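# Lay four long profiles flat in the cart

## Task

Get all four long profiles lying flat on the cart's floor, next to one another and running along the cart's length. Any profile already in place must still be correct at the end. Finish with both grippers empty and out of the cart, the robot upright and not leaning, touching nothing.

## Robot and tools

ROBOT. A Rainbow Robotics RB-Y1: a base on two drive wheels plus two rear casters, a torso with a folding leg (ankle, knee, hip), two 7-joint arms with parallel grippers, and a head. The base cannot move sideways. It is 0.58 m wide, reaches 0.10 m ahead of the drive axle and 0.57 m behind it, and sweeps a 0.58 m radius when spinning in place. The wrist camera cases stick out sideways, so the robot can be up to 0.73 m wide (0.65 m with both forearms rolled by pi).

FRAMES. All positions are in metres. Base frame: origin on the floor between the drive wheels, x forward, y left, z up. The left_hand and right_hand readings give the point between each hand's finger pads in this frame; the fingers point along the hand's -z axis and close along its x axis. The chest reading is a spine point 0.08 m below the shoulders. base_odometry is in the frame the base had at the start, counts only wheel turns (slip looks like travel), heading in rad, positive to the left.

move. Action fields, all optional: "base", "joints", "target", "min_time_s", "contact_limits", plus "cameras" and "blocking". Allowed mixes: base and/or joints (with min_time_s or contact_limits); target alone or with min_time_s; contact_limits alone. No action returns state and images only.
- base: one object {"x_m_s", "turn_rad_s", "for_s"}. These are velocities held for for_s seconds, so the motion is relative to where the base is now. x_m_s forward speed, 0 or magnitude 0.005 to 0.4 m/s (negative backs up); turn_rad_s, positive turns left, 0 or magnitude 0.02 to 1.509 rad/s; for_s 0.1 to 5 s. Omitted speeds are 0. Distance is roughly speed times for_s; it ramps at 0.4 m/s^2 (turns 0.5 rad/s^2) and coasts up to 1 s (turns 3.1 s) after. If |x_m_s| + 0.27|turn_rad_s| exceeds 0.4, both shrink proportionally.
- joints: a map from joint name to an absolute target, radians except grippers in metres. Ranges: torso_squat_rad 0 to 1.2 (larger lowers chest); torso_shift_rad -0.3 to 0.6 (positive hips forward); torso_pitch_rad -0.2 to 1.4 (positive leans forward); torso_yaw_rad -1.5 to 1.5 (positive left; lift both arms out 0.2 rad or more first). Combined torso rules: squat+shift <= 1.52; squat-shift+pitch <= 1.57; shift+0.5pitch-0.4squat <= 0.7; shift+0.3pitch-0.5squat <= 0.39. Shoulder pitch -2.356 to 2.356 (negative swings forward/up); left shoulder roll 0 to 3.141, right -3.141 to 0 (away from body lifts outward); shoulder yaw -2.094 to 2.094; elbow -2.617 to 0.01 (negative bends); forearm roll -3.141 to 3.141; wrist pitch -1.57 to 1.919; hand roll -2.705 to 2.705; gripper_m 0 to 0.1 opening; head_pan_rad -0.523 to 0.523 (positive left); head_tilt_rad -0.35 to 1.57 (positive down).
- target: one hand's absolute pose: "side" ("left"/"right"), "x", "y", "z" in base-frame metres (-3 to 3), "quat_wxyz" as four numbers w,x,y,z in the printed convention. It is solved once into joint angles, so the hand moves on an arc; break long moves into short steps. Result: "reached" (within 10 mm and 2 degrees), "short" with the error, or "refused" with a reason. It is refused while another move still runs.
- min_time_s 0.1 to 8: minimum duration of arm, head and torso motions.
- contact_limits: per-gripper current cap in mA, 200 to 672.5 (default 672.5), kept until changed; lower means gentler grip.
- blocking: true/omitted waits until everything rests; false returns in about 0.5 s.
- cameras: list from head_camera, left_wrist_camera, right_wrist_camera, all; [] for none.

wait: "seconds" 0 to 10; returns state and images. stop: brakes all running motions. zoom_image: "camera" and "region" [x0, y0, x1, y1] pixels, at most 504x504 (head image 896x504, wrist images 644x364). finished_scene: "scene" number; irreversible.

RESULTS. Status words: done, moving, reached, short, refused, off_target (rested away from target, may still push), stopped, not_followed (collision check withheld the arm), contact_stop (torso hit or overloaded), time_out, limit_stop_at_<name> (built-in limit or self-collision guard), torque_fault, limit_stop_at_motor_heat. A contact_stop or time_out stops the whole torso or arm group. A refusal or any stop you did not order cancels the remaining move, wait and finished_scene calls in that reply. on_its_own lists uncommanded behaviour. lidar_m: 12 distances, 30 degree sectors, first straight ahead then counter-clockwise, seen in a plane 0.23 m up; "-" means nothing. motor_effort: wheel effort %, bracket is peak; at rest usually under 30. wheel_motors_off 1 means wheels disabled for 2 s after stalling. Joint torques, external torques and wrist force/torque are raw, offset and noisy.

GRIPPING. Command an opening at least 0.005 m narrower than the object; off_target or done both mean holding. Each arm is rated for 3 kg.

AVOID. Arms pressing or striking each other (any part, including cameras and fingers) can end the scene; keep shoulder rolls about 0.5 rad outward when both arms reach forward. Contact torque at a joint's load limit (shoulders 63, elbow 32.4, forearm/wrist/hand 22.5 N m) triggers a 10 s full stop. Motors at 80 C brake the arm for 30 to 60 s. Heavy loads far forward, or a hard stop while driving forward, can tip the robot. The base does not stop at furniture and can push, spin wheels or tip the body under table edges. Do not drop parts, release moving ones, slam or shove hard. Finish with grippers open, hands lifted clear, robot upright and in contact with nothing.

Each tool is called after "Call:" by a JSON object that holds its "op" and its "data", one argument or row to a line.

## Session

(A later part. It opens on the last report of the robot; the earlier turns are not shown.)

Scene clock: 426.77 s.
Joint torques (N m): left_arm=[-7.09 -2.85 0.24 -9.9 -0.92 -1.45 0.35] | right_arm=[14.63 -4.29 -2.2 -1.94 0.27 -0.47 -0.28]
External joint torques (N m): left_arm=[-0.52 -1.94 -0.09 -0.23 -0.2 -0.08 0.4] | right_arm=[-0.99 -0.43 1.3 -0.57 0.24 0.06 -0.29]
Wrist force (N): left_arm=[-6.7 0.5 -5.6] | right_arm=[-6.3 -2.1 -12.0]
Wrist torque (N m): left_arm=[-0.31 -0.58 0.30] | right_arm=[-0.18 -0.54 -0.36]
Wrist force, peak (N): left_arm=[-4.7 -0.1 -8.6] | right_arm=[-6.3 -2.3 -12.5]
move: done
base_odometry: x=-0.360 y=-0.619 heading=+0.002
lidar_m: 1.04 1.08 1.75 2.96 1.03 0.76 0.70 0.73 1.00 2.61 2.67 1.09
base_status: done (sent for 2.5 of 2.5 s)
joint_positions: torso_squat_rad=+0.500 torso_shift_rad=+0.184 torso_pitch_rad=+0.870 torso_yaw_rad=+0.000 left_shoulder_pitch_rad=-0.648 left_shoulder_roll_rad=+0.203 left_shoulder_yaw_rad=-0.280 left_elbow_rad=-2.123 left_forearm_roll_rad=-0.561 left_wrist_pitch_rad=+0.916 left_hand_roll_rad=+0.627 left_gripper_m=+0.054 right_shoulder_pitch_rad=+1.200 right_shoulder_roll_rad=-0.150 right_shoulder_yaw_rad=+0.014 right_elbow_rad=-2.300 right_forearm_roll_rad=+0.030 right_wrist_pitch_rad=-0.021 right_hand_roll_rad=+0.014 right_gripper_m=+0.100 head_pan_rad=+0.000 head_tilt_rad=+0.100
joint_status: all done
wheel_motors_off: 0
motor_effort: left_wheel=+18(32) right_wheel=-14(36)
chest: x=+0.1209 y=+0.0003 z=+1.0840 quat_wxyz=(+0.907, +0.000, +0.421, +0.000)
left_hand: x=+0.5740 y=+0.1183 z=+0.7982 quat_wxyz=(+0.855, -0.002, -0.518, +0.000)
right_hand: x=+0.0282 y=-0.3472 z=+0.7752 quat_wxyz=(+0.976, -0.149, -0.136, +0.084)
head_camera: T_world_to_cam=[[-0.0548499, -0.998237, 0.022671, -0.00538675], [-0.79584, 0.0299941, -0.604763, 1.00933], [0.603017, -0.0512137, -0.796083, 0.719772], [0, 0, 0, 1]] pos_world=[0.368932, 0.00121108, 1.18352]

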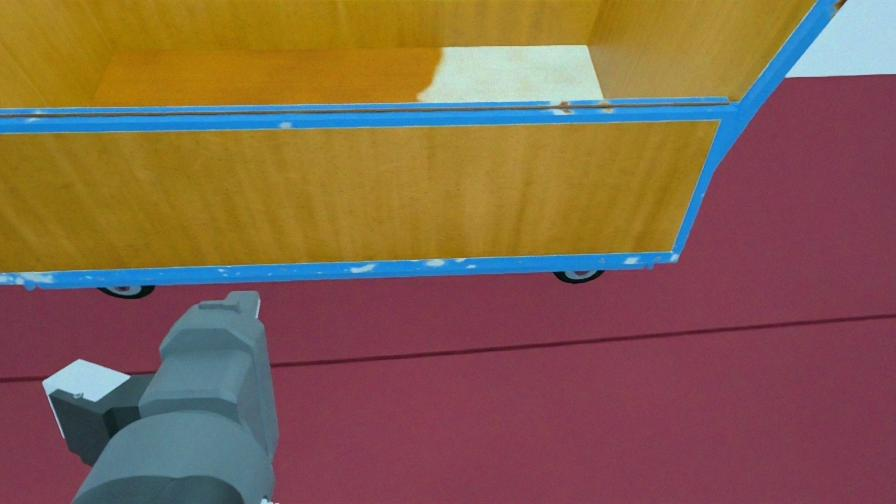

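Call:
{"op": "move", "data": {
  "base": {"turn_rad_s": 0.502, "for_s": 2.1334},
  "joints": {"torso_squat_rad": 1.1, "torso_pitch_rad": 0.6, "torso_shift_rad": 0.2, "left_shoulder_pitch_rad": -0.53, "left_shoulder_roll_rad": 0.171, "left_shoulder_yaw_rad": 0.175, "left_elbow_rad": -1.6, "left_forearm_roll_rad": -0.23, "left_wrist_pitch_rad": 0.05, "left_hand_roll_rad": -1.22, "head_pan_rad": 0.1, "head_tilt_rad": 0.3, "left_gripper_m": 0.05},
  "min_time_s": 3,
  "cameras": []
}}

Call:
{"op": "move", "data": {
  "base": {"x_m_s": 0.3, "for_s": 4.08},
  "cameras": ["head_camera"]
}}

Call:
{"op": "move", "data": {
  "base": {"turn_rad_s": -0.503, "for_s": 2.1334},
  "cameras": ["head_camera", "left_wrist_camera"]
}}

Scene clock: 437.53 s.
Joint torques (N m): left_arm=[-9.89 2.9 1.95 -10.17 0.04 -1.81 0.01] | right_arm=[13.11 -4.88 -2.72 -4.75 0.31 -1.18 -0.24]
External joint torques (N m): left_arm=[-0.81 -1.11 0.52 -0.27 -0.03 -0.06 0] | right_arm=[-1.06 -0.78 0.93 -0.64 0.22 -0.16 -0.27]
Wrist force (N): left_arm=[-0.8 -5.9 -4.2] | right_arm=[-7.9 -1.9 -11.4]
Wrist torque (N m): left_arm=[0.02 -0.23 0.20] | right_arm=[-0.18 -0.64 -0.36]
Wrist force, peak (N): left_arm=[-7.1 0.2 -5.8] | right_arm=[-7.6 -2.4 -12.1]
move: done
base_odometry: x=-0.360 y=-0.619 heading=+1.072
lidar_m: 1.75 2.63 1.00 0.74 0.72 0.76 1.03 2.85 2.61 1.08 1.04 1.10
base_status: done (sent for 2.13 of 2.13 s)
joint_positions: torso_squat_rad=+1.100 torso_shift_rad=+0.200 torso_pitch_rad=+0.600 torso_yaw_rad=+0.000 left_shoulder_pitch_rad=-0.530 left_shoulder_roll_rad=+0.171 left_shoulder_yaw_rad=+0.175 left_elbow_rad=-1.600 left_forearm_roll_rad=-0.230 left_wrist_pitch_rad=+0.050 left_hand_roll_rad=-1.220 left_gripper_m=+0.050 right_shoulder_pitch_rad=+1.200 right_shoulder_roll_rad=-0.150 right_shoulder_yaw_rad=+0.014 right_elbow_rad=-2.300 right_forearm_roll_rad=+0.030 right_wrist_pitch_rad=-0.021 right_hand_roll_rad=+0.014 right_gripper_m=+0.100 head_pan_rad=+0.100 head_tilt_rad=+0.300
joint_status: all done
wheel_motors_off: 0
motor_effort: left_wheel=+2(27) right_wheel=+9(38)
chest: x=+0.0098 y=+0.0003 z=+0.8471 quat_wxyz=(+0.955, +0.000, +0.295, +0.000)
left_hand: x=+0.5493 y=+0.2606 z=+0.5738 quat_wxyz=(+0.525, +0.481, -0.472, -0.520)
right_hand: x=+0.0029 y=-0.3472 z=+0.5248 quat_wxyz=(+0.949, -0.158, -0.267, +0.063)

Scene clock: 442.83 s.
Joint torques (N m): left_arm=[-9.45 2.91 1.84 -9.72 0.47 -1.81 -0.1] | right_arm=[12.89 -4.61 -2.65 -4.37 0.29 -0.99 -0.15]
External joint torques (N m): left_arm=[-0.36 -1.1 0.41 0.18 0.39 -0.06 -0.11] | right_arm=[-1.28 -0.52 1 -0.26 0.2 0.03 -0.17]
Wrist force (N): left_arm=[-0.8 -5.8 -4.5] | right_arm=[-7.6 -2.1 -11.3]
Wrist torque (N m): left_arm=[0.02 -0.23 0.22] | right_arm=[-0.15 -0.61 -0.36]
Wrist force, peak (N): left_arm=[-0.9 -6.3 -4.7] | right_arm=[-8.0 -2.2 -11.6]
move: done
base_odometry: x=+0.223 y=+0.452 heading=+1.072
lidar_m: 1.07 4.87 1.85 1.37 1.31 1.37 1.88 5.34 0.64 0.55 0.67 0.64
base_status: done (sent for 4.07 of 4.07 s)
joint_positions: torso_squat_rad=+1.100 torso_shift_rad=+0.200 torso_pitch_rad=+0.600 torso_yaw_rad=+0.000 left_shoulder_pitch_rad=-0.530 left_shoulder_roll_rad=+0.171 left_shoulder_yaw_rad=+0.175 left_elbow_rad=-1.600 left_forearm_roll_rad=-0.230 left_wrist_pitch_rad=+0.050 left_hand_roll_rad=-1.220 left_gripper_m=+0.050 right_shoulder_pitch_rad=+1.200 right_shoulder_roll_rad=-0.150 right_shoulder_yaw_rad=+0.014 right_elbow_rad=-2.300 right_forearm_roll_rad=+0.030 right_wrist_pitch_rad=-0.021 right_hand_roll_rad=+0.014 right_gripper_m=+0.100 head_pan_rad=+0.100 head_tilt_rad=+0.300
joint_status: not commanded
wheel_motors_off: 0
motor_effort: left_wheel=+2(36) right_wheel=-8(49)
chest: x=+0.0099 y=+0.0003 z=+0.8471 quat_wxyz=(+0.955, +0.000, +0.296, +0.000)
left_hand: x=+0.5493 y=+0.2605 z=+0.5737 quat_wxyz=(+0.525, +0.480, -0.472, -0.520)
right_hand: x=+0.0029 y=-0.3472 z=+0.5248 quat_wxyz=(+0.949, -0.158, -0.267, +0.063)
head_camera: T_world_to_cam=[[0.0260685, -0.998956, -0.037523, 0.0397277], [-0.753157, 0.00505502, -0.657821, 0.820645], [0.657324, 0.0454091, -0.752239, 0.600496], [0, 0, 0, 1]] pos_world=[0.222319, 0.00826981, 0.993045]

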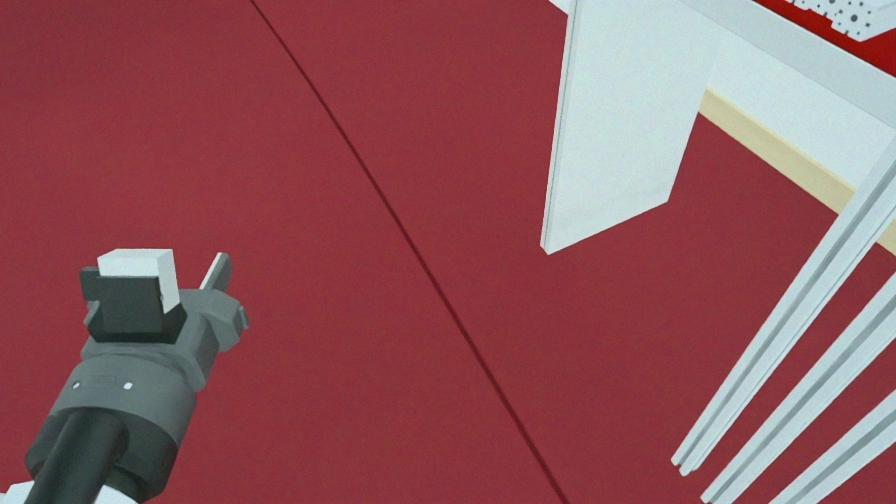

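Scene clock: 446.30 s.
Joint torques (N m): left_arm=[-8.93 2.65 1.05 -9.98 0.29 -1.98 -0.16] | right_arm=[13.32 -5.05 -1.96 -4.93 0.29 -1.2 -0.2]
External joint torques (N m): left_arm=[0.16 -1.36 -0.39 -0.08 0.22 -0.23 -0.17] | right_arm=[-0.85 -0.96 1.69 -0.82 0.2 -0.18 -0.22]
Wrist force (N): left_arm=[-0.8 -6.2 -4.3] | right_arm=[-7.8 -2.3 -11.5]
Wrist torque (N m): left_arm=[0.06 -0.25 0.20] | right_arm=[-0.14 -0.64 -0.36]
Wrist force, peak (N): left_arm=[-1.1 -6.1 -4.6] | right_arm=[-8.0 -2.5 -11.6]
move: done
base_odometry: x=+0.223 y=+0.452 heading=+0.000
lidar_m: 0.67 0.64 1.08 4.69 1.89 1.37 1.30 1.34 1.82 4.74 0.66 0.56
base_status: done (sent for 2.13 of 2.13 s)
joint_positions: torso_squat_rad=+1.100 torso_shift_rad=+0.200 torso_pitch_rad=+0.600 torso_yaw_rad=+0.000 left_shoulder_pitch_rad=-0.530 left_shoulder_roll_rad=+0.171 left_shoulder_yaw_rad=+0.175 left_elbow_rad=-1.600 left_forearm_roll_rad=-0.230 left_wrist_pitch_rad=+0.050 left_hand_roll_rad=-1.220 left_gripper_m=+0.050 right_shoulder_pitch_rad=+1.200 right_shoulder_roll_rad=-0.150 right_shoulder_yaw_rad=+0.014 right_elbow_rad=-2.300 right_forearm_roll_rad=+0.030 right_wrist_pitch_rad=-0.021 right_hand_roll_rad=+0.014 right_gripper_m=+0.100 head_pan_rad=+0.100 head_tilt_rad=+0.300
joint_status: not commanded
wheel_motors_off: 0
motor_effort: left_wheel=+13(29) right_wheel=+1(41)
chest: x=+0.0099 y=+0.0003 z=+0.8471 quat_wxyz=(+0.955, +0.000, +0.296, +0.000)
left_hand: x=+0.5493 y=+0.2605 z=+0.5736 quat_wxyz=(+0.525, +0.480, -0.472, -0.520)
right_hand: x=+0.0029 y=-0.3472 z=+0.5248 quat_wxyz=(+0.949, -0.158, -0.267, +0.063)
head_camera: T_world_to_cam=[[0.0260685, -0.998956, -0.037523, 0.0397277], [-0.753157, 0.00505502, -0.657821, 0.820645], [0.657324, 0.0454091, -0.752239, 0.600496], [0, 0, 0, 1]] pos_world=[0.222319, 0.00826981, 0.993045]
left_wrist_camera: T_world_to_cam=[[-0.0188183, -0.999624, 0.0199244, 0.258735], [-0.555433, -0.00611786, -0.831539, 0.815643], [0.831348, -0.0267148, -0.555109, -0.0524485], [0, 0, 0, 1]] pos_world=[0.501507, 0.262227, 0.643969]

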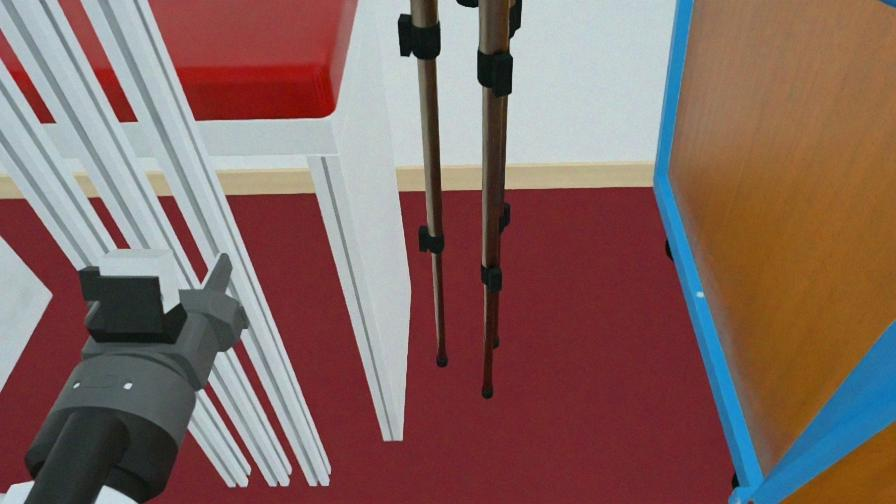

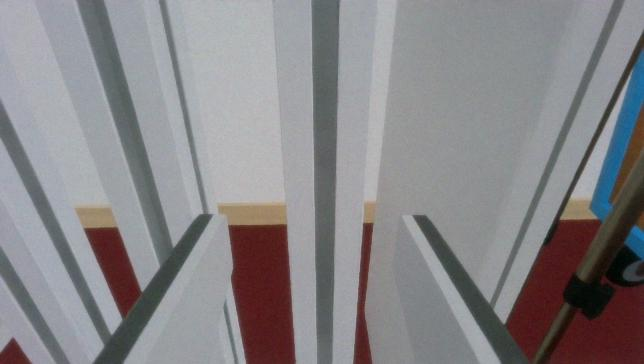

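Call:
{"op": "move", "data": {
  "target": {"side": "left", "x": 0.585, "y": 0.258, "z": 0.547, "quat_wxyz": [0.526, 0.472, -0.472, -0.526]},
  "min_time_s": 1,
  "cameras": ["left_wrist_camera"]
}}

Scene clock: 452.23 s.
Joint torques (N m): left_arm=[-11.66 5.89 1.98 -9.16 -0.35 -1.84 -0.12] | right_arm=[12.96 -4.74 -2.88 -4.63 0.33 -1.04 -0.2]
External joint torques (N m): left_arm=[-0.38 1.08 0.73 0.54 -0.48 -0.09 -0.13] | right_arm=[-1.21 -0.64 0.78 -0.53 0.24 -0.02 -0.22]
Wrist force (N): left_arm=[-1.0 -5.6 -4.1] | right_arm=[-7.7 -1.9 -11.4]
Wrist torque (N m): left_arm=[-0.03 -0.27 0.23] | right_arm=[-0.17 -0.61 -0.35]
Wrist force, peak (N): left_arm=[-1.3 -6.5 -4.6] | right_arm=[-7.9 -2.1 -11.7]
move: done
base_odometry: x=+0.223 y=+0.452 heading=+0.000
lidar_m: 0.66 0.64 1.08 4.68 1.90 1.37 1.30 1.35 1.82 4.75 0.66 0.56
base_status: not commanded
joint_positions: torso_squat_rad=+1.100 torso_shift_rad=+0.200 torso_pitch_rad=+0.600 torso_yaw_rad=+0.000 left_shoulder_pitch_rad=-0.680 left_shoulder_roll_rad=+0.190 left_shoulder_yaw_rad=+0.205 left_elbow_rad=-1.346 left_forearm_roll_rad=-0.235 left_wrist_pitch_rad=-0.040 left_hand_roll_rad=-1.222 left_gripper_m=+0.050 right_shoulder_pitch_rad=+1.200 right_shoulder_roll_rad=-0.150 right_shoulder_yaw_rad=+0.014 right_elbow_rad=-2.300 right_forearm_roll_rad=+0.030 right_wrist_pitch_rad=-0.021 right_hand_roll_rad=+0.014 right_gripper_m=+0.100 head_pan_rad=+0.100 head_tilt_rad=+0.300
joint_status: all done
wheel_motors_off: 0
motor_effort: left_wheel=+13(14) right_wheel=+0(3)
chest: x=+0.0099 y=+0.0003 z=+0.8471 quat_wxyz=(+0.955, +0.000, +0.296, +0.000)
left_hand: x=+0.5841 y=+0.2575 z=+0.5473 quat_wxyz=(+0.527, +0.471, -0.472, -0.527)
left_hand_status: reached (checked arc, planned for 1.0 s): 1 mm and 0.3 deg off.
right_hand: x=+0.0029 y=-0.3472 z=+0.5248 quat_wxyz=(+0.949, -0.158, -0.267, +0.063)
left_wrist_camera: T_world_to_cam=[[-0.03274, -0.999134, 0.0256946, 0.261636], [-0.571541, -0.00237404, -0.82057, 0.815426], [0.81992, -0.041551, -0.570968, -0.0769276], [0, 0, 0, 1]] pos_world=[0.53769, 0.260149, 0.618468]

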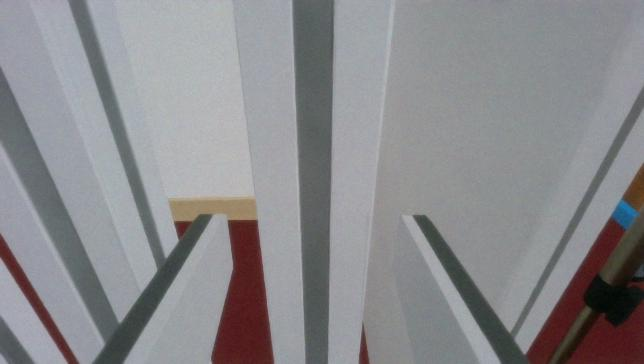

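Call:
{"op": "move", "data": {
  "target": {"side": "left", "x": 0.62, "y": 0.258, "z": 0.547, "quat_wxyz": [0.526, 0.472, -0.472, -0.526]},
  "min_time_s": 0.8,
  "cameras": ["left_wrist_camera"]
}}

Call:
{"op": "move", "data": {
  "joints": {"left_gripper_m": 0.015},
  "cameras": ["left_wrist_camera"]
}}

Call:
{"op": "move", "data": {
  "target": {"side": "left", "x": 0.62, "y": 0.258, "z": 0.58, "quat_wxyz": [0.526, 0.472, -0.472, -0.526]},
  "min_time_s": 1,
  "cameras": ["left_wrist_camera"]
}}

Call:
{"op": "move", "data": {
  "target": {"side": "left", "x": 0.55, "y": 0.25, "z": 0.6, "quat_wxyz": [0.526, 0.472, -0.472, -0.526]},
  "min_time_s": 1.5,
  "cameras": ["head_camera"]
}}

Call:
{"op": "move", "data": {
  "base": {"x_m_s": -0.25, "for_s": 0.95},
  "joints": {"left_shoulder_pitch_rad": -0.367, "left_shoulder_roll_rad": 0.152, "left_shoulder_yaw_rad": 0.044, "left_elbow_rad": -2.155, "left_forearm_roll_rad": -0.215, "left_wrist_pitch_rad": 0.466, "left_hand_roll_rad": -1.261},
  "min_time_s": 1.5,
  "cameras": ["head_camera"]
}}

Scene clock: 461.23 s.
Joint torques (N m): left_arm=[-13.97 6.55 1.8 -9.31 -0.17 -1.8 0.08] | right_arm=[13.19 -4.61 -3.21 -4.64 0.22 -1.15 -0.35]
External joint torques (N m): left_arm=[-0.54 0.87 0.76 0.29 -0.33 -0.04 0.07] | right_arm=[-0.98 -0.52 0.45 -0.53 0.13 -0.14 -0.38]
Wrist force (N): left_arm=[-0.7 -5.7 -4.2] | right_arm=[-7.8 -2.1 -11.3]
Wrist torque (N m): left_arm=[0.01 -0.22 0.25] | right_arm=[-0.14 -0.62 -0.37]
Wrist force, peak (N): left_arm=[-1.1 -6.0 -4.8] | right_arm=[-8.0 -2.2 -11.7]
move: done
base_odometry: x=+0.223 y=+0.452 heading=+0.000
lidar_m: 0.67 0.64 1.07 4.68 1.89 1.38 1.29 1.35 1.81 4.75 0.66 0.56
base_status: not commanded
joint_positions: torso_squat_rad=+1.100 torso_shift_rad=+0.200 torso_pitch_rad=+0.600 torso_yaw_rad=+0.000 left_shoulder_pitch_rad=-0.824 left_shoulder_roll_rad=+0.212 left_shoulder_yaw_rad=+0.240 left_elbow_rad=-1.160 left_forearm_roll_rad=-0.239 left_wrist_pitch_rad=-0.085 left_hand_roll_rad=-1.231 left_gripper_m=+0.050 right_shoulder_pitch_rad=+1.200 right_shoulder_roll_rad=-0.150 right_shoulder_yaw_rad=+0.014 right_elbow_rad=-2.300 right_forearm_roll_rad=+0.030 right_wrist_pitch_rad=-0.021 right_hand_roll_rad=+0.014 right_gripper_m=+0.100 head_pan_rad=+0.100 head_tilt_rad=+0.300
joint_status: all done
wheel_motors_off: 0
motor_effort: left_wheel=+13(14) right_wheel=-1(3)
chest: x=+0.0099 y=+0.0003 z=+0.8471 quat_wxyz=(+0.955, +0.000, +0.296, +0.000)
left_hand: x=+0.6194 y=+0.2576 z=+0.5472 quat_wxyz=(+0.527, +0.471, -0.472, -0.527)
left_hand_status: reached (checked arc, planned for 0.8 s): 1 mm and 0.2 deg off.
right_hand: x=+0.0029 y=-0.3472 z=+0.5248 quat_wxyz=(+0.949, -0.158, -0.267, +0.063)
left_wrist_camera: T_world_to_cam=[[-0.0327213, -0.999142, 0.0253721, 0.263084], [-0.570351, -0.00217981, -0.821398, 0.835158], [0.820749, -0.0413482, -0.569791, -0.107151], [0, 0, 0, 1]] pos_world=[0.572886, 0.260248, 0.618268]

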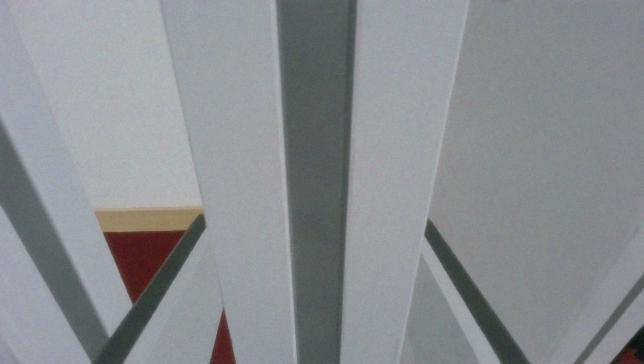

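Scene clock: 462.10 s.
Joint torques (N m): left_arm=[-14.5 6 1.35 -9.36 -0.35 -1.73 -0.18] | right_arm=[12.65 -4.57 -2.83 -4.69 0.26 -1.26 -0.2]
External joint torques (N m): left_arm=[-1.07 0.32 0.31 0.24 -0.5 0.04 -0.19] | right_arm=[-1.52 -0.48 0.82 -0.58 0.17 -0.25 -0.23]
Wrist force (N): left_arm=[1.0 -5.0 -3.8] | right_arm=[-7.9 -2.0 -11.6]
Wrist torque (N m): left_arm=[-0.23 -0.29 1.10] | right_arm=[-0.17 -0.65 -0.34]
Wrist force, peak (N): left_arm=[-0.4 -5.9 -4.4] | right_arm=[-7.9 -2.3 -11.6]
move: off_target
base_odometry: x=+0.223 y=+0.452 heading=+0.000
lidar_m: 0.66 0.64 1.08 4.68 1.89 1.37 1.29 1.35 1.82 4.74 0.66 0.55
base_status: not commanded
joint_positions: torso_squat_rad=+1.100 torso_shift_rad=+0.200 torso_pitch_rad=+0.600 torso_yaw_rad=+0.000 left_shoulder_pitch_rad=-0.824 left_shoulder_roll_rad=+0.212 left_shoulder_yaw_rad=+0.240 left_elbow_rad=-1.160 left_forearm_roll_rad=-0.239 left_wrist_pitch_rad=-0.085 left_hand_roll_rad=-1.231 left_gripper_m=+0.031 right_shoulder_pitch_rad=+1.200 right_shoulder_roll_rad=-0.150 right_shoulder_yaw_rad=+0.014 right_elbow_rad=-2.300 right_forearm_roll_rad=+0.030 right_wrist_pitch_rad=-0.021 right_hand_roll_rad=+0.014 right_gripper_m=+0.100 head_pan_rad=+0.100 head_tilt_rad=+0.300
joint_status: left_gripper_m off_target (ended at +0.031, target +0.015)
wheel_motors_off: 0
motor_effort: left_wheel=+13(14) right_wheel=-3(3)
chest: x=+0.0099 y=+0.0003 z=+0.8471 quat_wxyz=(+0.955, +0.000, +0.296, +0.000)
left_hand: x=+0.6194 y=+0.2576 z=+0.5472 quat_wxyz=(+0.527, +0.471, -0.472, -0.527)
right_hand: x=+0.0029 y=-0.3472 z=+0.5248 quat_wxyz=(+0.949, -0.158, -0.267, +0.063)
left_wrist_camera: T_world_to_cam=[[-0.0326669, -0.999142, 0.0254533, 0.263], [-0.570354, -0.0022775, -0.821396, 0.835265], [0.820749, -0.0413498, -0.56979, -0.107094], [0, 0, 0, 1]] pos_world=[0.572886, 0.260248, 0.618368]

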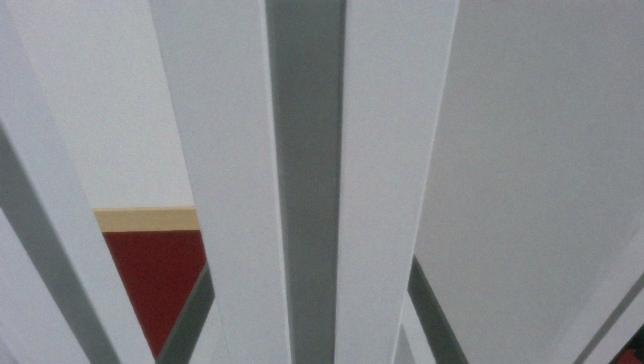

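Scene clock: 463.43 s.
Joint torques (N m): left_arm=[-17.77 8.43 0.78 -13.95 -0.11 -3.66 0.57] | right_arm=[13.09 -4.85 -2.93 -4.64 0.11 -1.04 -0.17]
External joint torques (N m): left_arm=[-4.61 2.63 -0.83 -4.11 -0.18 -1.92 0.56] | right_arm=[-1.08 -0.76 0.72 -0.53 0.03 -0.02 -0.2]
Wrist force (N): left_arm=[-0.7 -15.0 -5.9] | right_arm=[-7.9 -2.2 -11.6]
Wrist torque (N m): left_arm=[-0.08 -0.23 0.28] | right_arm=[-0.16 -0.65 -0.35]
Wrist force, peak (N): left_arm=[-1.4 -16.7 -4.9] | right_arm=[-8.1 -2.1 -11.6]
move: done
base_odometry: x=+0.223 y=+0.452 heading=+0.000
lidar_m: 0.66 0.64 1.08 4.69 1.89 1.38 1.29 1.34 1.82 4.74 0.66 0.55
base_status: not commanded
joint_positions: torso_squat_rad=+1.100 torso_shift_rad=+0.200 torso_pitch_rad=+0.600 torso_yaw_rad=+0.000 left_shoulder_pitch_rad=-0.784 left_shoulder_roll_rad=+0.243 left_shoulder_yaw_rad=+0.192 left_elbow_rad=-1.326 left_forearm_roll_rad=-0.220 left_wrist_pitch_rad=+0.052 left_hand_roll_rad=-1.200 left_gripper_m=+0.031 right_shoulder_pitch_rad=+1.200 right_shoulder_roll_rad=-0.150 right_shoulder_yaw_rad=+0.014 right_elbow_rad=-2.300 right_forearm_roll_rad=+0.030 right_wrist_pitch_rad=-0.021 right_hand_roll_rad=+0.014 right_gripper_m=+0.100 head_pan_rad=+0.100 head_tilt_rad=+0.300
joint_status: all done
wheel_motors_off: 0
motor_effort: left_wheel=+13(14) right_wheel=+1(3)
chest: x=+0.0099 y=+0.0003 z=+0.8470 quat_wxyz=(+0.955, +0.000, +0.296, +0.000)
left_hand: x=+0.6194 y=+0.2580 z=+0.5783 quat_wxyz=(+0.527, +0.472, -0.472, -0.526)
left_hand_status: reached (checked arc, planned for 1.0 s): 2 mm and 0.1 deg off.
right_hand: x=+0.0029 y=-0.3472 z=+0.5248 quat_wxyz=(+0.949, -0.158, -0.266, +0.063)
left_wrist_camera: T_world_to_cam=[[-0.0306683, -0.999225, 0.0246674, 0.261889], [-0.569493, -0.00281314, -0.821991, 0.860784], [0.821424, -0.039257, -0.568966, -0.0907396], [0, 0, 0, 1]] pos_world=[0.572778, 0.260545, 0.649469]

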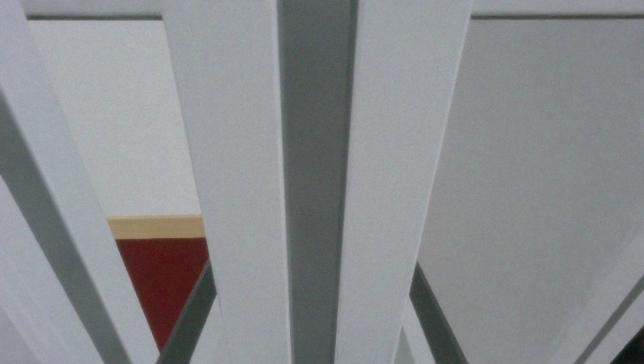

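Scene clock: 465.27 s.
Joint torques (N m): left_arm=[-13.52 3.96 1.58 -14.11 0.08 -3.59 -0.15] | right_arm=[12.92 -4.86 -2.81 -4.7 0.36 -1.29 -0.07]
External joint torques (N m): left_arm=[-4.45 0.01 -0.2 -4.12 0.09 -1.85 -0.16] | right_arm=[-1.26 -0.76 0.85 -0.6 0.28 -0.27 -0.1]
Wrist force (N): left_arm=[-0.5 -14.8 -5.4] | right_arm=[-7.8 -2.1 -11.4]
Wrist torque (N m): left_arm=[-0.16 -0.24 0.19] | right_arm=[-0.15 -0.65 -0.36]
Wrist force, peak (N): left_arm=[-1.2 -15.8 -6.5] | right_arm=[-8.1 -1.9 -11.5]
move: done
base_odometry: x=+0.223 y=+0.452 heading=+0.000
lidar_m: 0.66 0.57 1.08 4.68 1.90 1.37 1.30 1.34 1.81 4.75 0.67 0.55
base_status: not commanded
joint_positions: torso_squat_rad=+1.100 torso_shift_rad=+0.200 torso_pitch_rad=+0.600 torso_yaw_rad=+0.000 left_shoulder_pitch_rad=-0.516 left_shoulder_roll_rad=+0.202 left_shoulder_yaw_rad=+0.130 left_elbow_rad=-1.726 left_forearm_roll_rad=-0.209 left_wrist_pitch_rad=+0.186 left_hand_roll_rad=-1.208 left_gripper_m=+0.031 right_shoulder_pitch_rad=+1.200 right_shoulder_roll_rad=-0.150 right_shoulder_yaw_rad=+0.014 right_elbow_rad=-2.300 right_forearm_roll_rad=+0.030 right_wrist_pitch_rad=-0.021 right_hand_roll_rad=+0.014 right_gripper_m=+0.100 head_pan_rad=+0.100 head_tilt_rad=+0.300
joint_status: all done
wheel_motors_off: 0
motor_effort: left_wheel=+13(14) right_wheel=+3(3)
chest: x=+0.0099 y=+0.0003 z=+0.8470 quat_wxyz=(+0.955, +0.000, +0.296, +0.000)
left_hand: x=+0.5496 y=+0.2503 z=+0.5988 quat_wxyz=(+0.527, +0.472, -0.471, -0.527)
left_hand_status: reached (checked arc, planned for 1.5 s): 1 mm and 0.1 deg off.
right_hand: x=+0.0029 y=-0.3472 z=+0.5248 quat_wxyz=(+0.949, -0.158, -0.266, +0.063)
head_camera: T_world_to_cam=[[0.026063, -0.998956, -0.0375264, 0.0398321], [-0.75325, 0.00505499, -0.657715, 0.82056], [0.657217, 0.0454087, -0.752332, 0.600608], [0, 0, 0, 1]] pos_world=[0.222319, 0.00836981, 0.993045]

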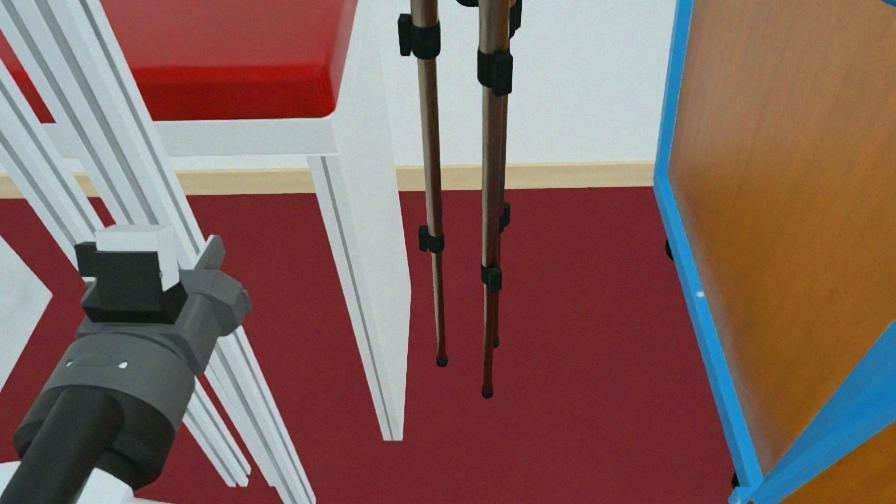

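Scene clock: 467.33 s.
Joint torques (N m): left_arm=[-11.41 1.17 0.96 -13.89 -0.93 -3.89 -0.21] | right_arm=[13.43 -4.19 -2.29 -5.14 0.34 -1.22 -0.07]
External joint torques (N m): left_arm=[-4.74 -0.77 -0.24 -4 -0.77 -2.14 -0.22] | right_arm=[-0.74 -0.1 1.36 -1.04 0.25 -0.2 -0.1]
Wrist force (N): left_arm=[-0.9 -14.4 -5.3] | right_arm=[-7.8 -1.9 -11.3]
Wrist torque (N m): left_arm=[0.27 -0.27 0.23] | right_arm=[-0.18 -0.64 -0.36]
Wrist force, peak (N): left_arm=[-0.9 -15.7 -6.6] | right_arm=[-8.3 -2.1 -11.4]
move: done
base_odometry: x=-0.019 y=+0.452 heading=-0.001
lidar_m: 0.90 0.51 1.24 4.47 1.56 1.12 1.05 1.10 1.49 3.89 1.01 0.78
base_status: done (sent for 0.97 of 0.97 s)
joint_positions: torso_squat_rad=+1.100 torso_shift_rad=+0.200 torso_pitch_rad=+0.600 torso_yaw_rad=+0.000 left_shoulder_pitch_rad=-0.366 left_shoulder_roll_rad=+0.152 left_shoulder_yaw_rad=+0.044 left_elbow_rad=-2.154 left_forearm_roll_rad=-0.215 left_wrist_pitch_rad=+0.467 left_hand_roll_rad=-1.261 left_gripper_m=+0.031 right_shoulder_pitch_rad=+1.200 right_shoulder_roll_rad=-0.150 right_shoulder_yaw_rad=+0.014 right_elbow_rad=-2.300 right_forearm_roll_rad=+0.030 right_wrist_pitch_rad=-0.021 right_hand_roll_rad=+0.014 right_gripper_m=+0.100 head_pan_rad=+0.100 head_tilt_rad=+0.300
joint_status: all done
wheel_motors_off: 0
motor_effort: left_wheel=-4(31) right_wheel=+11(36)
chest: x=+0.0099 y=+0.0003 z=+0.8470 quat_wxyz=(+0.955, +0.000, +0.296, +0.000)
left_hand: x=+0.4994 y=+0.2207 z=+0.6677 quat_wxyz=(+0.527, +0.472, -0.471, -0.527)
right_hand: x=+0.0028 y=-0.3472 z=+0.5247 quat_wxyz=(+0.949, -0.158, -0.266, +0.063)
head_camera: T_world_to_cam=[[0.0260586, -0.998956, -0.0375301, 0.0398331], [-0.75325, 0.00506076, -0.657714, 0.820494], [0.657217, 0.0454087, -0.752332, 0.600532], [0, 0, 0, 1]] pos_world=[0.222319, 0.00836982, 0.992945]

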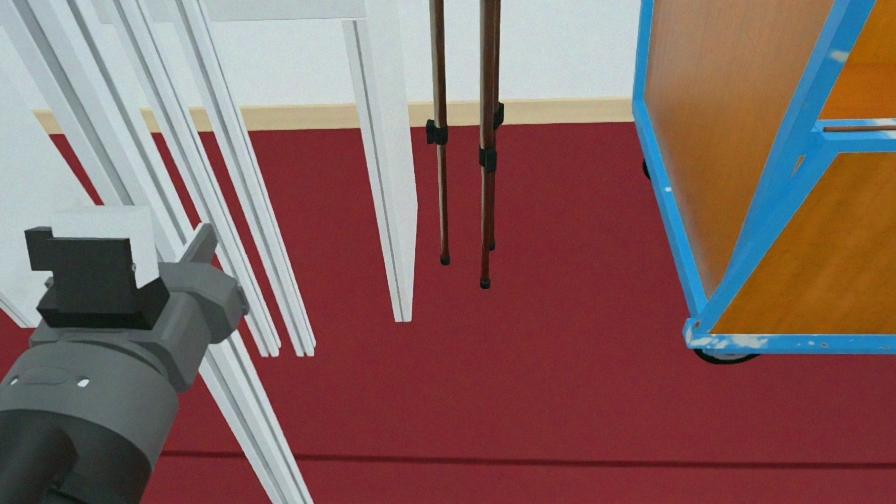

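Call:
{"op": "move", "data": {
  "base": {"turn_rad_s": 0.506, "for_s": 2.6},
  "cameras": []
}}

Call:
{"op": "move", "data": {
  "base": {"x_m_s": -0.3, "for_s": 3.7},
  "joints": {"left_shoulder_pitch_rad": -0.485, "left_shoulder_roll_rad": 0.0, "left_shoulder_yaw_rad": 0.188, "left_elbow_rad": -2.169, "left_forearm_roll_rad": 0.091, "left_wrist_pitch_rad": 0.454, "left_hand_roll_rad": -0.116},
  "min_time_s": 3.5,
  "cameras": ["left_wrist_camera"]
}}

Call:
{"op": "move", "data": {
  "base": {"turn_rad_s": -0.506, "for_s": 2.6},
  "joints": {"torso_squat_rad": 0.5, "torso_pitch_rad": 0.87, "torso_shift_rad": 0.184, "left_shoulder_pitch_rad": -0.712, "left_shoulder_roll_rad": 0.13, "left_shoulder_yaw_rad": -0.33, "left_elbow_rad": -2.12, "left_forearm_roll_rad": -0.635, "left_wrist_pitch_rad": 0.982, "left_hand_roll_rad": 0.605, "head_pan_rad": 0.0, "head_tilt_rad": -0.2},
  "min_time_s": 3,
  "cameras": ["head_camera", "left_wrist_camera"]
}}

Scene clock: 478.80 s.
Joint torques (N m): left_arm=[-11.2 0.57 0.7 -13.77 -0.83 -3.78 -0.21] | right_arm=[13.22 -4.89 -3.06 -5.01 0.12 -1.14 -0.46]
External joint torques (N m): left_arm=[-4.53 -1.37 -0.5 -3.85 -0.67 -2 -0.22] | right_arm=[-0.95 -0.8 0.59 -0.9 0.03 -0.12 -0.48]
Wrist force (N): left_arm=[-1.1 -14.9 -5.1] | right_arm=[-7.7 -2.1 -11.5]
Wrist torque (N m): left_arm=[0.03 -0.25 0.24] | right_arm=[-0.16 -0.64 -0.34]
Wrist force, peak (N): left_arm=[-0.6 -15.0 -5.8] | right_arm=[-8.1 -2.2 -11.6]
move: done
base_odometry: x=-0.019 y=+0.452 heading=+1.314
lidar_m: 3.03 0.51 1.25 1.07 1.07 1.24 2.12 1.42 0.81 0.77 0.88 1.24
base_status: done (sent for 2.6 of 2.6 s)
joint_positions: torso_squat_rad=+1.100 torso_shift_rad=+0.200 torso_pitch_rad=+0.600 torso_yaw_rad=+0.000 left_shoulder_pitch_rad=-0.366 left_shoulder_roll_rad=+0.152 left_shoulder_yaw_rad=+0.044 left_elbow_rad=-2.154 left_forearm_roll_rad=-0.215 left_wrist_pitch_rad=+0.467 left_hand_roll_rad=-1.261 left_gripper_m=+0.031 right_shoulder_pitch_rad=+1.200 right_shoulder_roll_rad=-0.150 right_shoulder_yaw_rad=+0.014 right_elbow_rad=-2.300 right_forearm_roll_rad=+0.030 right_wrist_pitch_rad=-0.021 right_hand_roll_rad=+0.014 right_gripper_m=+0.100 head_pan_rad=+0.100 head_tilt_rad=+0.300
joint_status: not commanded
wheel_motors_off: 0
motor_effort: left_wheel=+2(32) right_wheel=+14(41)
chest: x=+0.0099 y=+0.0003 z=+0.8470 quat_wxyz=(+0.955, +0.000, +0.296, +0.000)
left_hand: x=+0.4994 y=+0.2207 z=+0.6677 quat_wxyz=(+0.527, +0.472, -0.471, -0.527)
right_hand: x=+0.0029 y=-0.3472 z=+0.5247 quat_wxyz=(+0.949, -0.158, -0.266, +0.063)

Scene clock: 483.73 s.
Joint torques (N m): left_arm=[-13.25 -0.02 -0.11 -13.73 0.11 -4.16 0.2] | right_arm=[13.19 -5.02 -3.23 -4.84 0.24 -1.18 -0.36]
External joint torques (N m): left_arm=[-5.11 -1.29 0.23 -3.98 0.01 -2.31 0.25] | right_arm=[-0.98 -0.93 0.42 -0.74 0.15 -0.16 -0.38]
Wrist force (N): left_arm=[-16.1 0.0 -3.1] | right_arm=[-8.0 -2.2 -11.7]
Wrist torque (N m): left_arm=[-0.16 -0.60 0.38] | right_arm=[-0.13 -0.65 -0.35]
Wrist force, peak (N): left_arm=[-17.7 -0.3 -4.0] | right_arm=[-8.0 -2.1 -11.8]
move: done
base_odometry: x=-0.300 y=-0.621 heading=+1.315
lidar_m: 3.60 1.55 0.91 0.77 0.77 0.89 1.53 3.68 2.09 0.98 0.98 1.15
base_status: done (sent for 3.7 of 3.7 s)
joint_positions: torso_squat_rad=+1.100 torso_shift_rad=+0.200 torso_pitch_rad=+0.600 torso_yaw_rad=+0.000 left_shoulder_pitch_rad=-0.484 left_shoulder_roll_rad=+0.000 left_shoulder_yaw_rad=+0.188 left_elbow_rad=-2.168 left_forearm_roll_rad=+0.091 left_wrist_pitch_rad=+0.455 left_hand_roll_rad=-0.116 left_gripper_m=+0.031 right_shoulder_pitch_rad=+1.200 right_shoulder_roll_rad=-0.150 right_shoulder_yaw_rad=+0.014 right_elbow_rad=-2.300 right_forearm_roll_rad=+0.030 right_wrist_pitch_rad=-0.021 right_hand_roll_rad=+0.014 right_gripper_m=+0.100 head_pan_rad=+0.100 head_tilt_rad=+0.300
joint_status: all done
wheel_motors_off: 0
motor_effort: left_wheel=+8(36) right_wheel=-5(35)
chest: x=+0.0099 y=+0.0003 z=+0.8470 quat_wxyz=(+0.955, +0.000, +0.296, +0.000)
left_hand: x=+0.5196 y=+0.2203 z=+0.7177 quat_wxyz=(+0.708, -0.002, -0.706, -0.003)
right_hand: x=+0.0028 y=-0.3472 z=+0.5247 quat_wxyz=(+0.949, -0.158, -0.266, +0.063)
left_wrist_camera: T_world_to_cam=[[-0.0309405, 0.0198039, 0.999325, -0.706128], [-0.481634, -0.876369, 0.00245521, 0.473506], [0.875826, -0.481232, 0.0366535, -0.296626], [0, 0, 0, 1]] pos_world=[0.466001, 0.286205, 0.715361]

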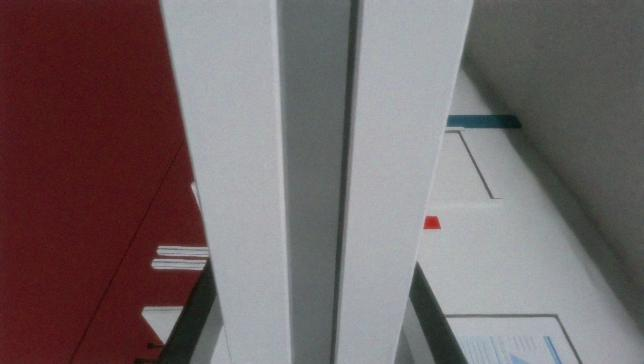

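Scene clock: 487.70 s.
Joint torques (N m): left_arm=[-12.2 -1 -1.65 -12.94 -1.93 -2.97 0.46] | right_arm=[14.82 -4.51 -2.65 -2.1 0.19 -0.74 -0.22]
External joint torques (N m): left_arm=[-4.75 1.36 -1.25 -3.44 -1.18 -1.57 0.5] | right_arm=[-0.81 -0.65 0.86 -0.74 0.16 -0.2 -0.23]
Wrist force (N): left_arm=[-14.9 0.0 -10.0] | right_arm=[-6.2 -2.2 -12.5]
Wrist torque (N m): left_arm=[-0.23 -0.57 0.35] | right_arm=[-0.14 -0.53 -0.35]
Wrist force, peak (N): left_arm=[-15.4 0.7 -10.1] | right_arm=[-7.4 -2.6 -12.4]
move: done
base_odometry: x=-0.300 y=-0.621 heading=+0.000
lidar_m: 0.98 1.02 1.68 3.19 1.12 0.81 0.76 0.79 1.07 2.80 2.59 1.02
base_status: done (sent for 2.6 of 2.6 s)
joint_positions: torso_squat_rad=+0.500 torso_shift_rad=+0.184 torso_pitch_rad=+0.871 torso_yaw_rad=+0.000 left_shoulder_pitch_rad=-0.711 left_shoulder_roll_rad=+0.130 left_shoulder_yaw_rad=-0.330 left_elbow_rad=-2.119 left_forearm_roll_rad=-0.635 left_wrist_pitch_rad=+0.982 left_hand_roll_rad=+0.605 left_gripper_m=+0.031 right_shoulder_pitch_rad=+1.200 right_shoulder_roll_rad=-0.150 right_shoulder_yaw_rad=+0.014 right_elbow_rad=-2.300 right_forearm_roll_rad=+0.030 right_wrist_pitch_rad=-0.021 right_hand_roll_rad=+0.014 right_gripper_m=+0.100 head_pan_rad=+0.000 head_tilt_rad=-0.200
joint_status: all done
wheel_motors_off: 0
motor_effort: left_wheel=+11(40) right_wheel=+0(33)
chest: x=+0.1212 y=+0.0003 z=+1.0838 quat_wxyz=(+0.907, +0.000, +0.422, +0.000)
left_hand: x=+0.5792 y=+0.0886 z=+0.8187 quat_wxyz=(+0.851, +0.000, -0.525, +0.000)
right_hand: x=+0.0283 y=-0.3472 z=+0.7751 quat_wxyz=(+0.976, -0.149, -0.136, +0.084)
head_camera: T_world_to_cam=[[-0.0588783, -0.99825, 0.00545514, 0.0164686], [-0.582124, 0.0298942, -0.81255, 1.19633], [0.810965, -0.0510171, -0.582866, 0.404452], [0, 0, 0, 1]] pos_world=[0.369384, 0.00131053, 1.20773]
left_wrist_camera: T_world_to_cam=[[0.418187, 0.0200615, 0.908139, -0.988081], [-0.425119, -0.879187, 0.215184, 0.179911], [0.802741, -0.476054, -0.359136, -0.0499914], [0, 0, 0, 1]] pos_world=[0.529816, 0.154199, 0.840648]

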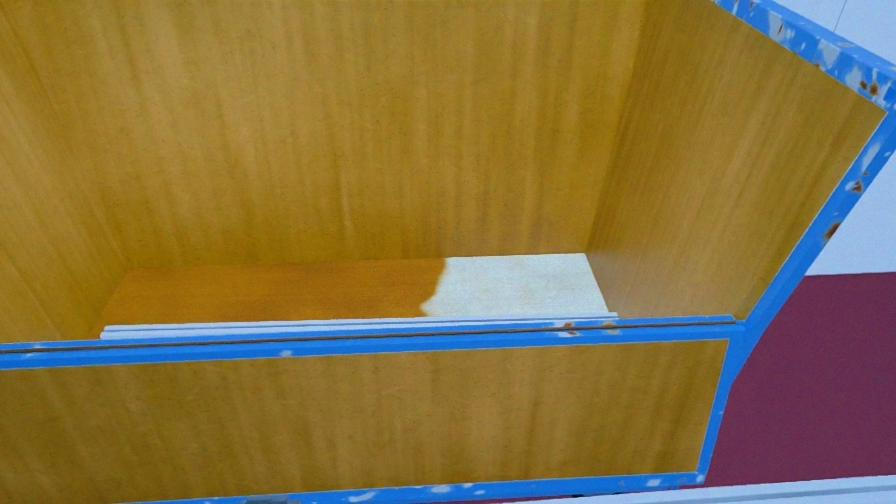

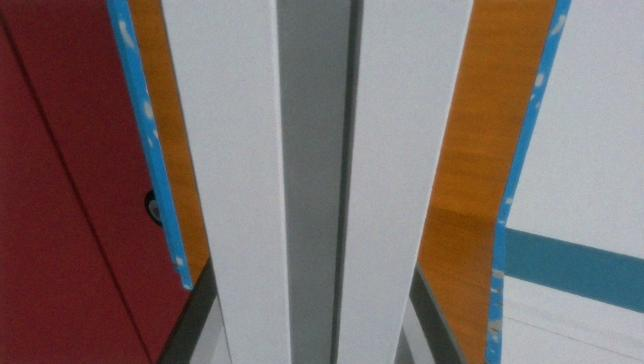

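Call:
{"op": "move", "data": {
  "target": {"side": "left", "x": 0.58, "y": 0.104, "z": 0.82, "quat_wxyz": [0.85, 0, -0.527, 0]},
  "min_time_s": 0.8,
  "cameras": []
}}

Call:
{"op": "move", "data": {
  "base": {"x_m_s": 0.3, "for_s": 1.3},
  "joints": {"head_pan_rad": 0.52, "head_tilt_rad": 0.15},
  "cameras": ["head_camera"]
}}

Call:
{"op": "move", "data": {
  "joints": {"head_pan_rad": -0.4, "head_tilt_rad": 0.15},
  "cameras": ["head_camera"]
}}

Scene clock: 504.17 s.
Joint torques (N m): left_arm=[-10.95 -0.01 0.71 -13.79 -1.41 -3.21 -0.15] | right_arm=[14.86 -4.4 -2.95 -1.83 0.09 -0.68 -0.3]
External joint torques (N m): left_arm=[-3.76 1.62 0.74 -4.25 -0.67 -1.82 -0.11] | right_arm=[-0.77 -0.55 0.56 -0.47 0.06 -0.15 -0.31]
Wrist force (N): left_arm=[-14.9 -0.1 -9.9] | right_arm=[-6.2 -2.3 -12.3]
Wrist torque (N m): left_arm=[-0.36 -0.55 0.35] | right_arm=[-0.13 -0.54 -0.36]
Wrist force, peak (N): left_arm=[-15.3 -0.2 -10.3] | right_arm=[-6.4 -2.3 -12.7]
move: done
base_odometry: x=-0.300 y=-0.621 heading=+0.000
lidar_m: 0.99 1.02 1.68 3.19 1.13 0.82 0.76 0.79 1.06 2.80 2.59 1.03
base_status: not commanded
joint_positions: torso_squat_rad=+0.500 torso_shift_rad=+0.184 torso_pitch_rad=+0.871 torso_yaw_rad=+0.000 left_shoulder_pitch_rad=-0.694 left_shoulder_roll_rad=+0.165 left_shoulder_yaw_rad=-0.304 left_elbow_rad=-2.145 left_forearm_roll_rad=-0.595 left_wrist_pitch_rad=+0.974 left_hand_roll_rad=+0.599 left_gripper_m=+0.031 right_shoulder_pitch_rad=+1.200 right_shoulder_roll_rad=-0.150 right_shoulder_yaw_rad=+0.014 right_elbow_rad=-2.300 right_forearm_roll_rad=+0.030 right_wrist_pitch_rad=-0.021 right_hand_roll_rad=+0.014 right_gripper_m=+0.100 head_pan_rad=+0.000 head_tilt_rad=-0.200
joint_status: all done
wheel_motors_off: 0
motor_effort: left_wheel=+12(13) right_wheel=+0(3)
chest: x=+0.1212 y=+0.0003 z=+1.0838 quat_wxyz=(+0.907, +0.000, +0.422, +0.000)
left_hand: x=+0.5797 y=+0.1035 z=+0.8196 quat_wxyz=(+0.850, +0.001, -0.527, +0.000)
left_hand_status: reached (checked arc, planned for 0.8 s): 1 mm and 0.1 deg off.
right_hand: x=+0.0283 y=-0.3472 z=+0.7751 quat_wxyz=(+0.976, -0.149, -0.136, +0.084)

Scene clock: 506.67 s.
Joint torques (N m): left_arm=[-10.78 -0.39 0.48 -12.89 -1.61 -3.09 -0.32] | right_arm=[14.04 -4.23 -3.05 -1.7 0.13 -0.67 -0.34]
External joint torques (N m): left_arm=[-3.59 1.23 0.51 -3.35 -0.86 -1.68 -0.28] | right_arm=[-1.59 -0.38 0.46 -0.34 0.11 -0.13 -0.35]
Wrist force (N): left_arm=[-14.9 -0.2 -9.3] | right_arm=[-6.4 -2.1 -12.4]
Wrist torque (N m): left_arm=[-0.29 -0.55 0.37] | right_arm=[-0.17 -0.54 -0.35]
Wrist force, peak (N): left_arm=[-15.2 -0.1 -11.1] | right_arm=[-6.5 -2.2 -12.4]
move: done
base_odometry: x=+0.090 y=-0.621 heading=+0.000
lidar_m: 0.59 0.62 0.85 4.80 1.68 1.22 1.15 1.19 1.61 4.23 2.04 0.62
base_status: done (sent for 1.3 of 1.3 s)
joint_positions: torso_squat_rad=+0.500 torso_shift_rad=+0.184 torso_pitch_rad=+0.871 torso_yaw_rad=+0.000 left_shoulder_pitch_rad=-0.694 left_shoulder_roll_rad=+0.165 left_shoulder_yaw_rad=-0.304 left_elbow_rad=-2.145 left_forearm_roll_rad=-0.595 left_wrist_pitch_rad=+0.974 left_hand_roll_rad=+0.599 left_gripper_m=+0.031 right_shoulder_pitch_rad=+1.200 right_shoulder_roll_rad=-0.150 right_shoulder_yaw_rad=+0.014 right_elbow_rad=-2.300 right_forearm_roll_rad=+0.030 right_wrist_pitch_rad=-0.021 right_hand_roll_rad=+0.014 right_gripper_m=+0.100 head_pan_rad=+0.520 head_tilt_rad=+0.150
joint_status: all done
wheel_motors_off: 0
motor_effort: left_wheel=-2(44) right_wheel=-2(34)
chest: x=+0.1212 y=+0.0003 z=+1.0838 quat_wxyz=(+0.907, +0.000, +0.422, +0.000)
left_hand: x=+0.5797 y=+0.1035 z=+0.8196 quat_wxyz=(+0.850, +0.001, -0.527, +0.000)
right_hand: x=+0.0283 y=-0.3472 z=+0.7751 quat_wxyz=(+0.976, -0.149, -0.136, +0.084)
head_camera: T_world_to_cam=[[0.270487, -0.89319, -0.359234, 0.357596], [-0.826594, -0.0241749, -0.56228, 0.967555], [0.493538, 0.44903, -0.744844, 0.689418], [0, 0, 0, 1]] pos_world=[0.362796, 0.0332222, 1.18601]

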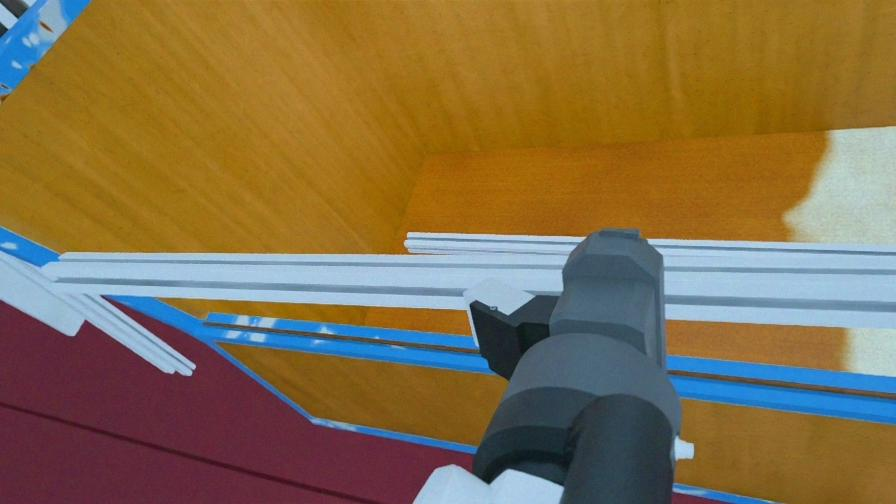

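Scene clock: 507.97 s.
Joint torques (N m): left_arm=[-11 -0.8 0.35 -13.05 -1.89 -3.13 -0.11] | right_arm=[14.08 -4.72 -2.26 -1.69 0.33 -0.65 -0.2]
External joint torques (N m): left_arm=[-3.81 0.82 0.38 -3.51 -1.14 -1.72 -0.06] | right_arm=[-1.55 -0.86 1.25 -0.32 0.3 -0.12 -0.21]
Wrist force (N): left_arm=[-15.1 0.3 -9.7] | right_arm=[-6.0 -2.3 -12.2]
Wrist torque (N m): left_arm=[-0.32 -0.57 0.38] | right_arm=[-0.13 -0.50 -0.36]
Wrist force, peak (N): left_arm=[-15.6 0.2 -9.8] | right_arm=[-6.3 -2.5 -12.4]
move: done
base_odometry: x=+0.090 y=-0.621 heading=+0.000
lidar_m: 0.59 0.62 0.84 4.80 1.69 1.22 1.15 1.19 1.60 4.24 2.03 0.62
base_status: not commanded
joint_positions: torso_squat_rad=+0.500 torso_shift_rad=+0.184 torso_pitch_rad=+0.871 torso_yaw_rad=+0.000 left_shoulder_pitch_rad=-0.694 left_shoulder_roll_rad=+0.165 left_shoulder_yaw_rad=-0.304 left_elbow_rad=-2.145 left_forearm_roll_rad=-0.595 left_wrist_pitch_rad=+0.974 left_hand_roll_rad=+0.599 left_gripper_m=+0.031 right_shoulder_pitch_rad=+1.200 right_shoulder_roll_rad=-0.150 right_shoulder_yaw_rad=+0.014 right_elbow_rad=-2.300 right_forearm_roll_rad=+0.030 right_wrist_pitch_rad=-0.021 right_hand_roll_rad=+0.014 right_gripper_m=+0.100 head_pan_rad=-0.400 head_tilt_rad=+0.150
joint_status: all done
wheel_motors_off: 0
motor_effort: left_wheel=-2(3) right_wheel=-3(5)
chest: x=+0.1211 y=+0.0003 z=+1.0838 quat_wxyz=(+0.907, +0.000, +0.422, +0.000)
left_hand: x=+0.5797 y=+0.1035 z=+0.8197 quat_wxyz=(+0.850, +0.001, -0.527, +0.000)
right_hand: x=+0.0283 y=-0.3472 z=+0.7751 quat_wxyz=(+0.976, -0.149, -0.136, +0.084)
head_camera: T_world_to_cam=[[-0.301351, -0.898419, 0.319423, -0.28922], [-0.812584, 0.0666971, -0.579016, 0.983435], [0.498894, -0.434045, -0.75014, 0.694663], [0, 0, 0, 1]] pos_world=[0.365404, -0.0239178, 1.1829]

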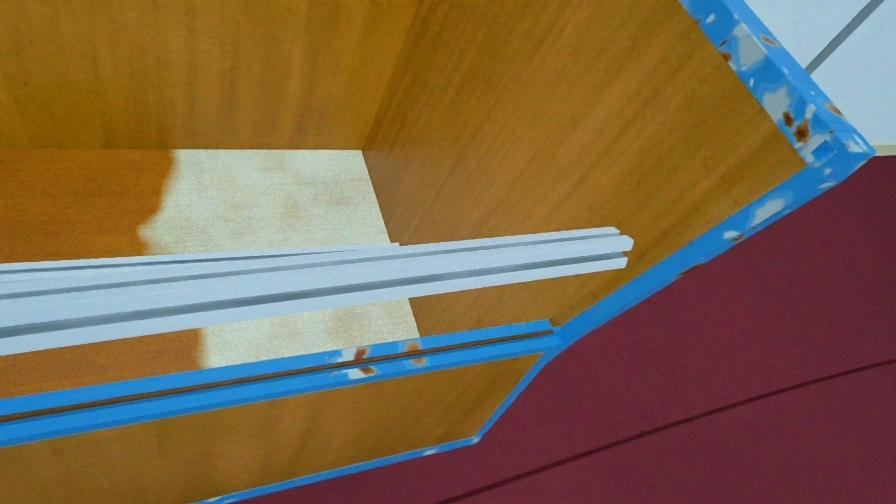

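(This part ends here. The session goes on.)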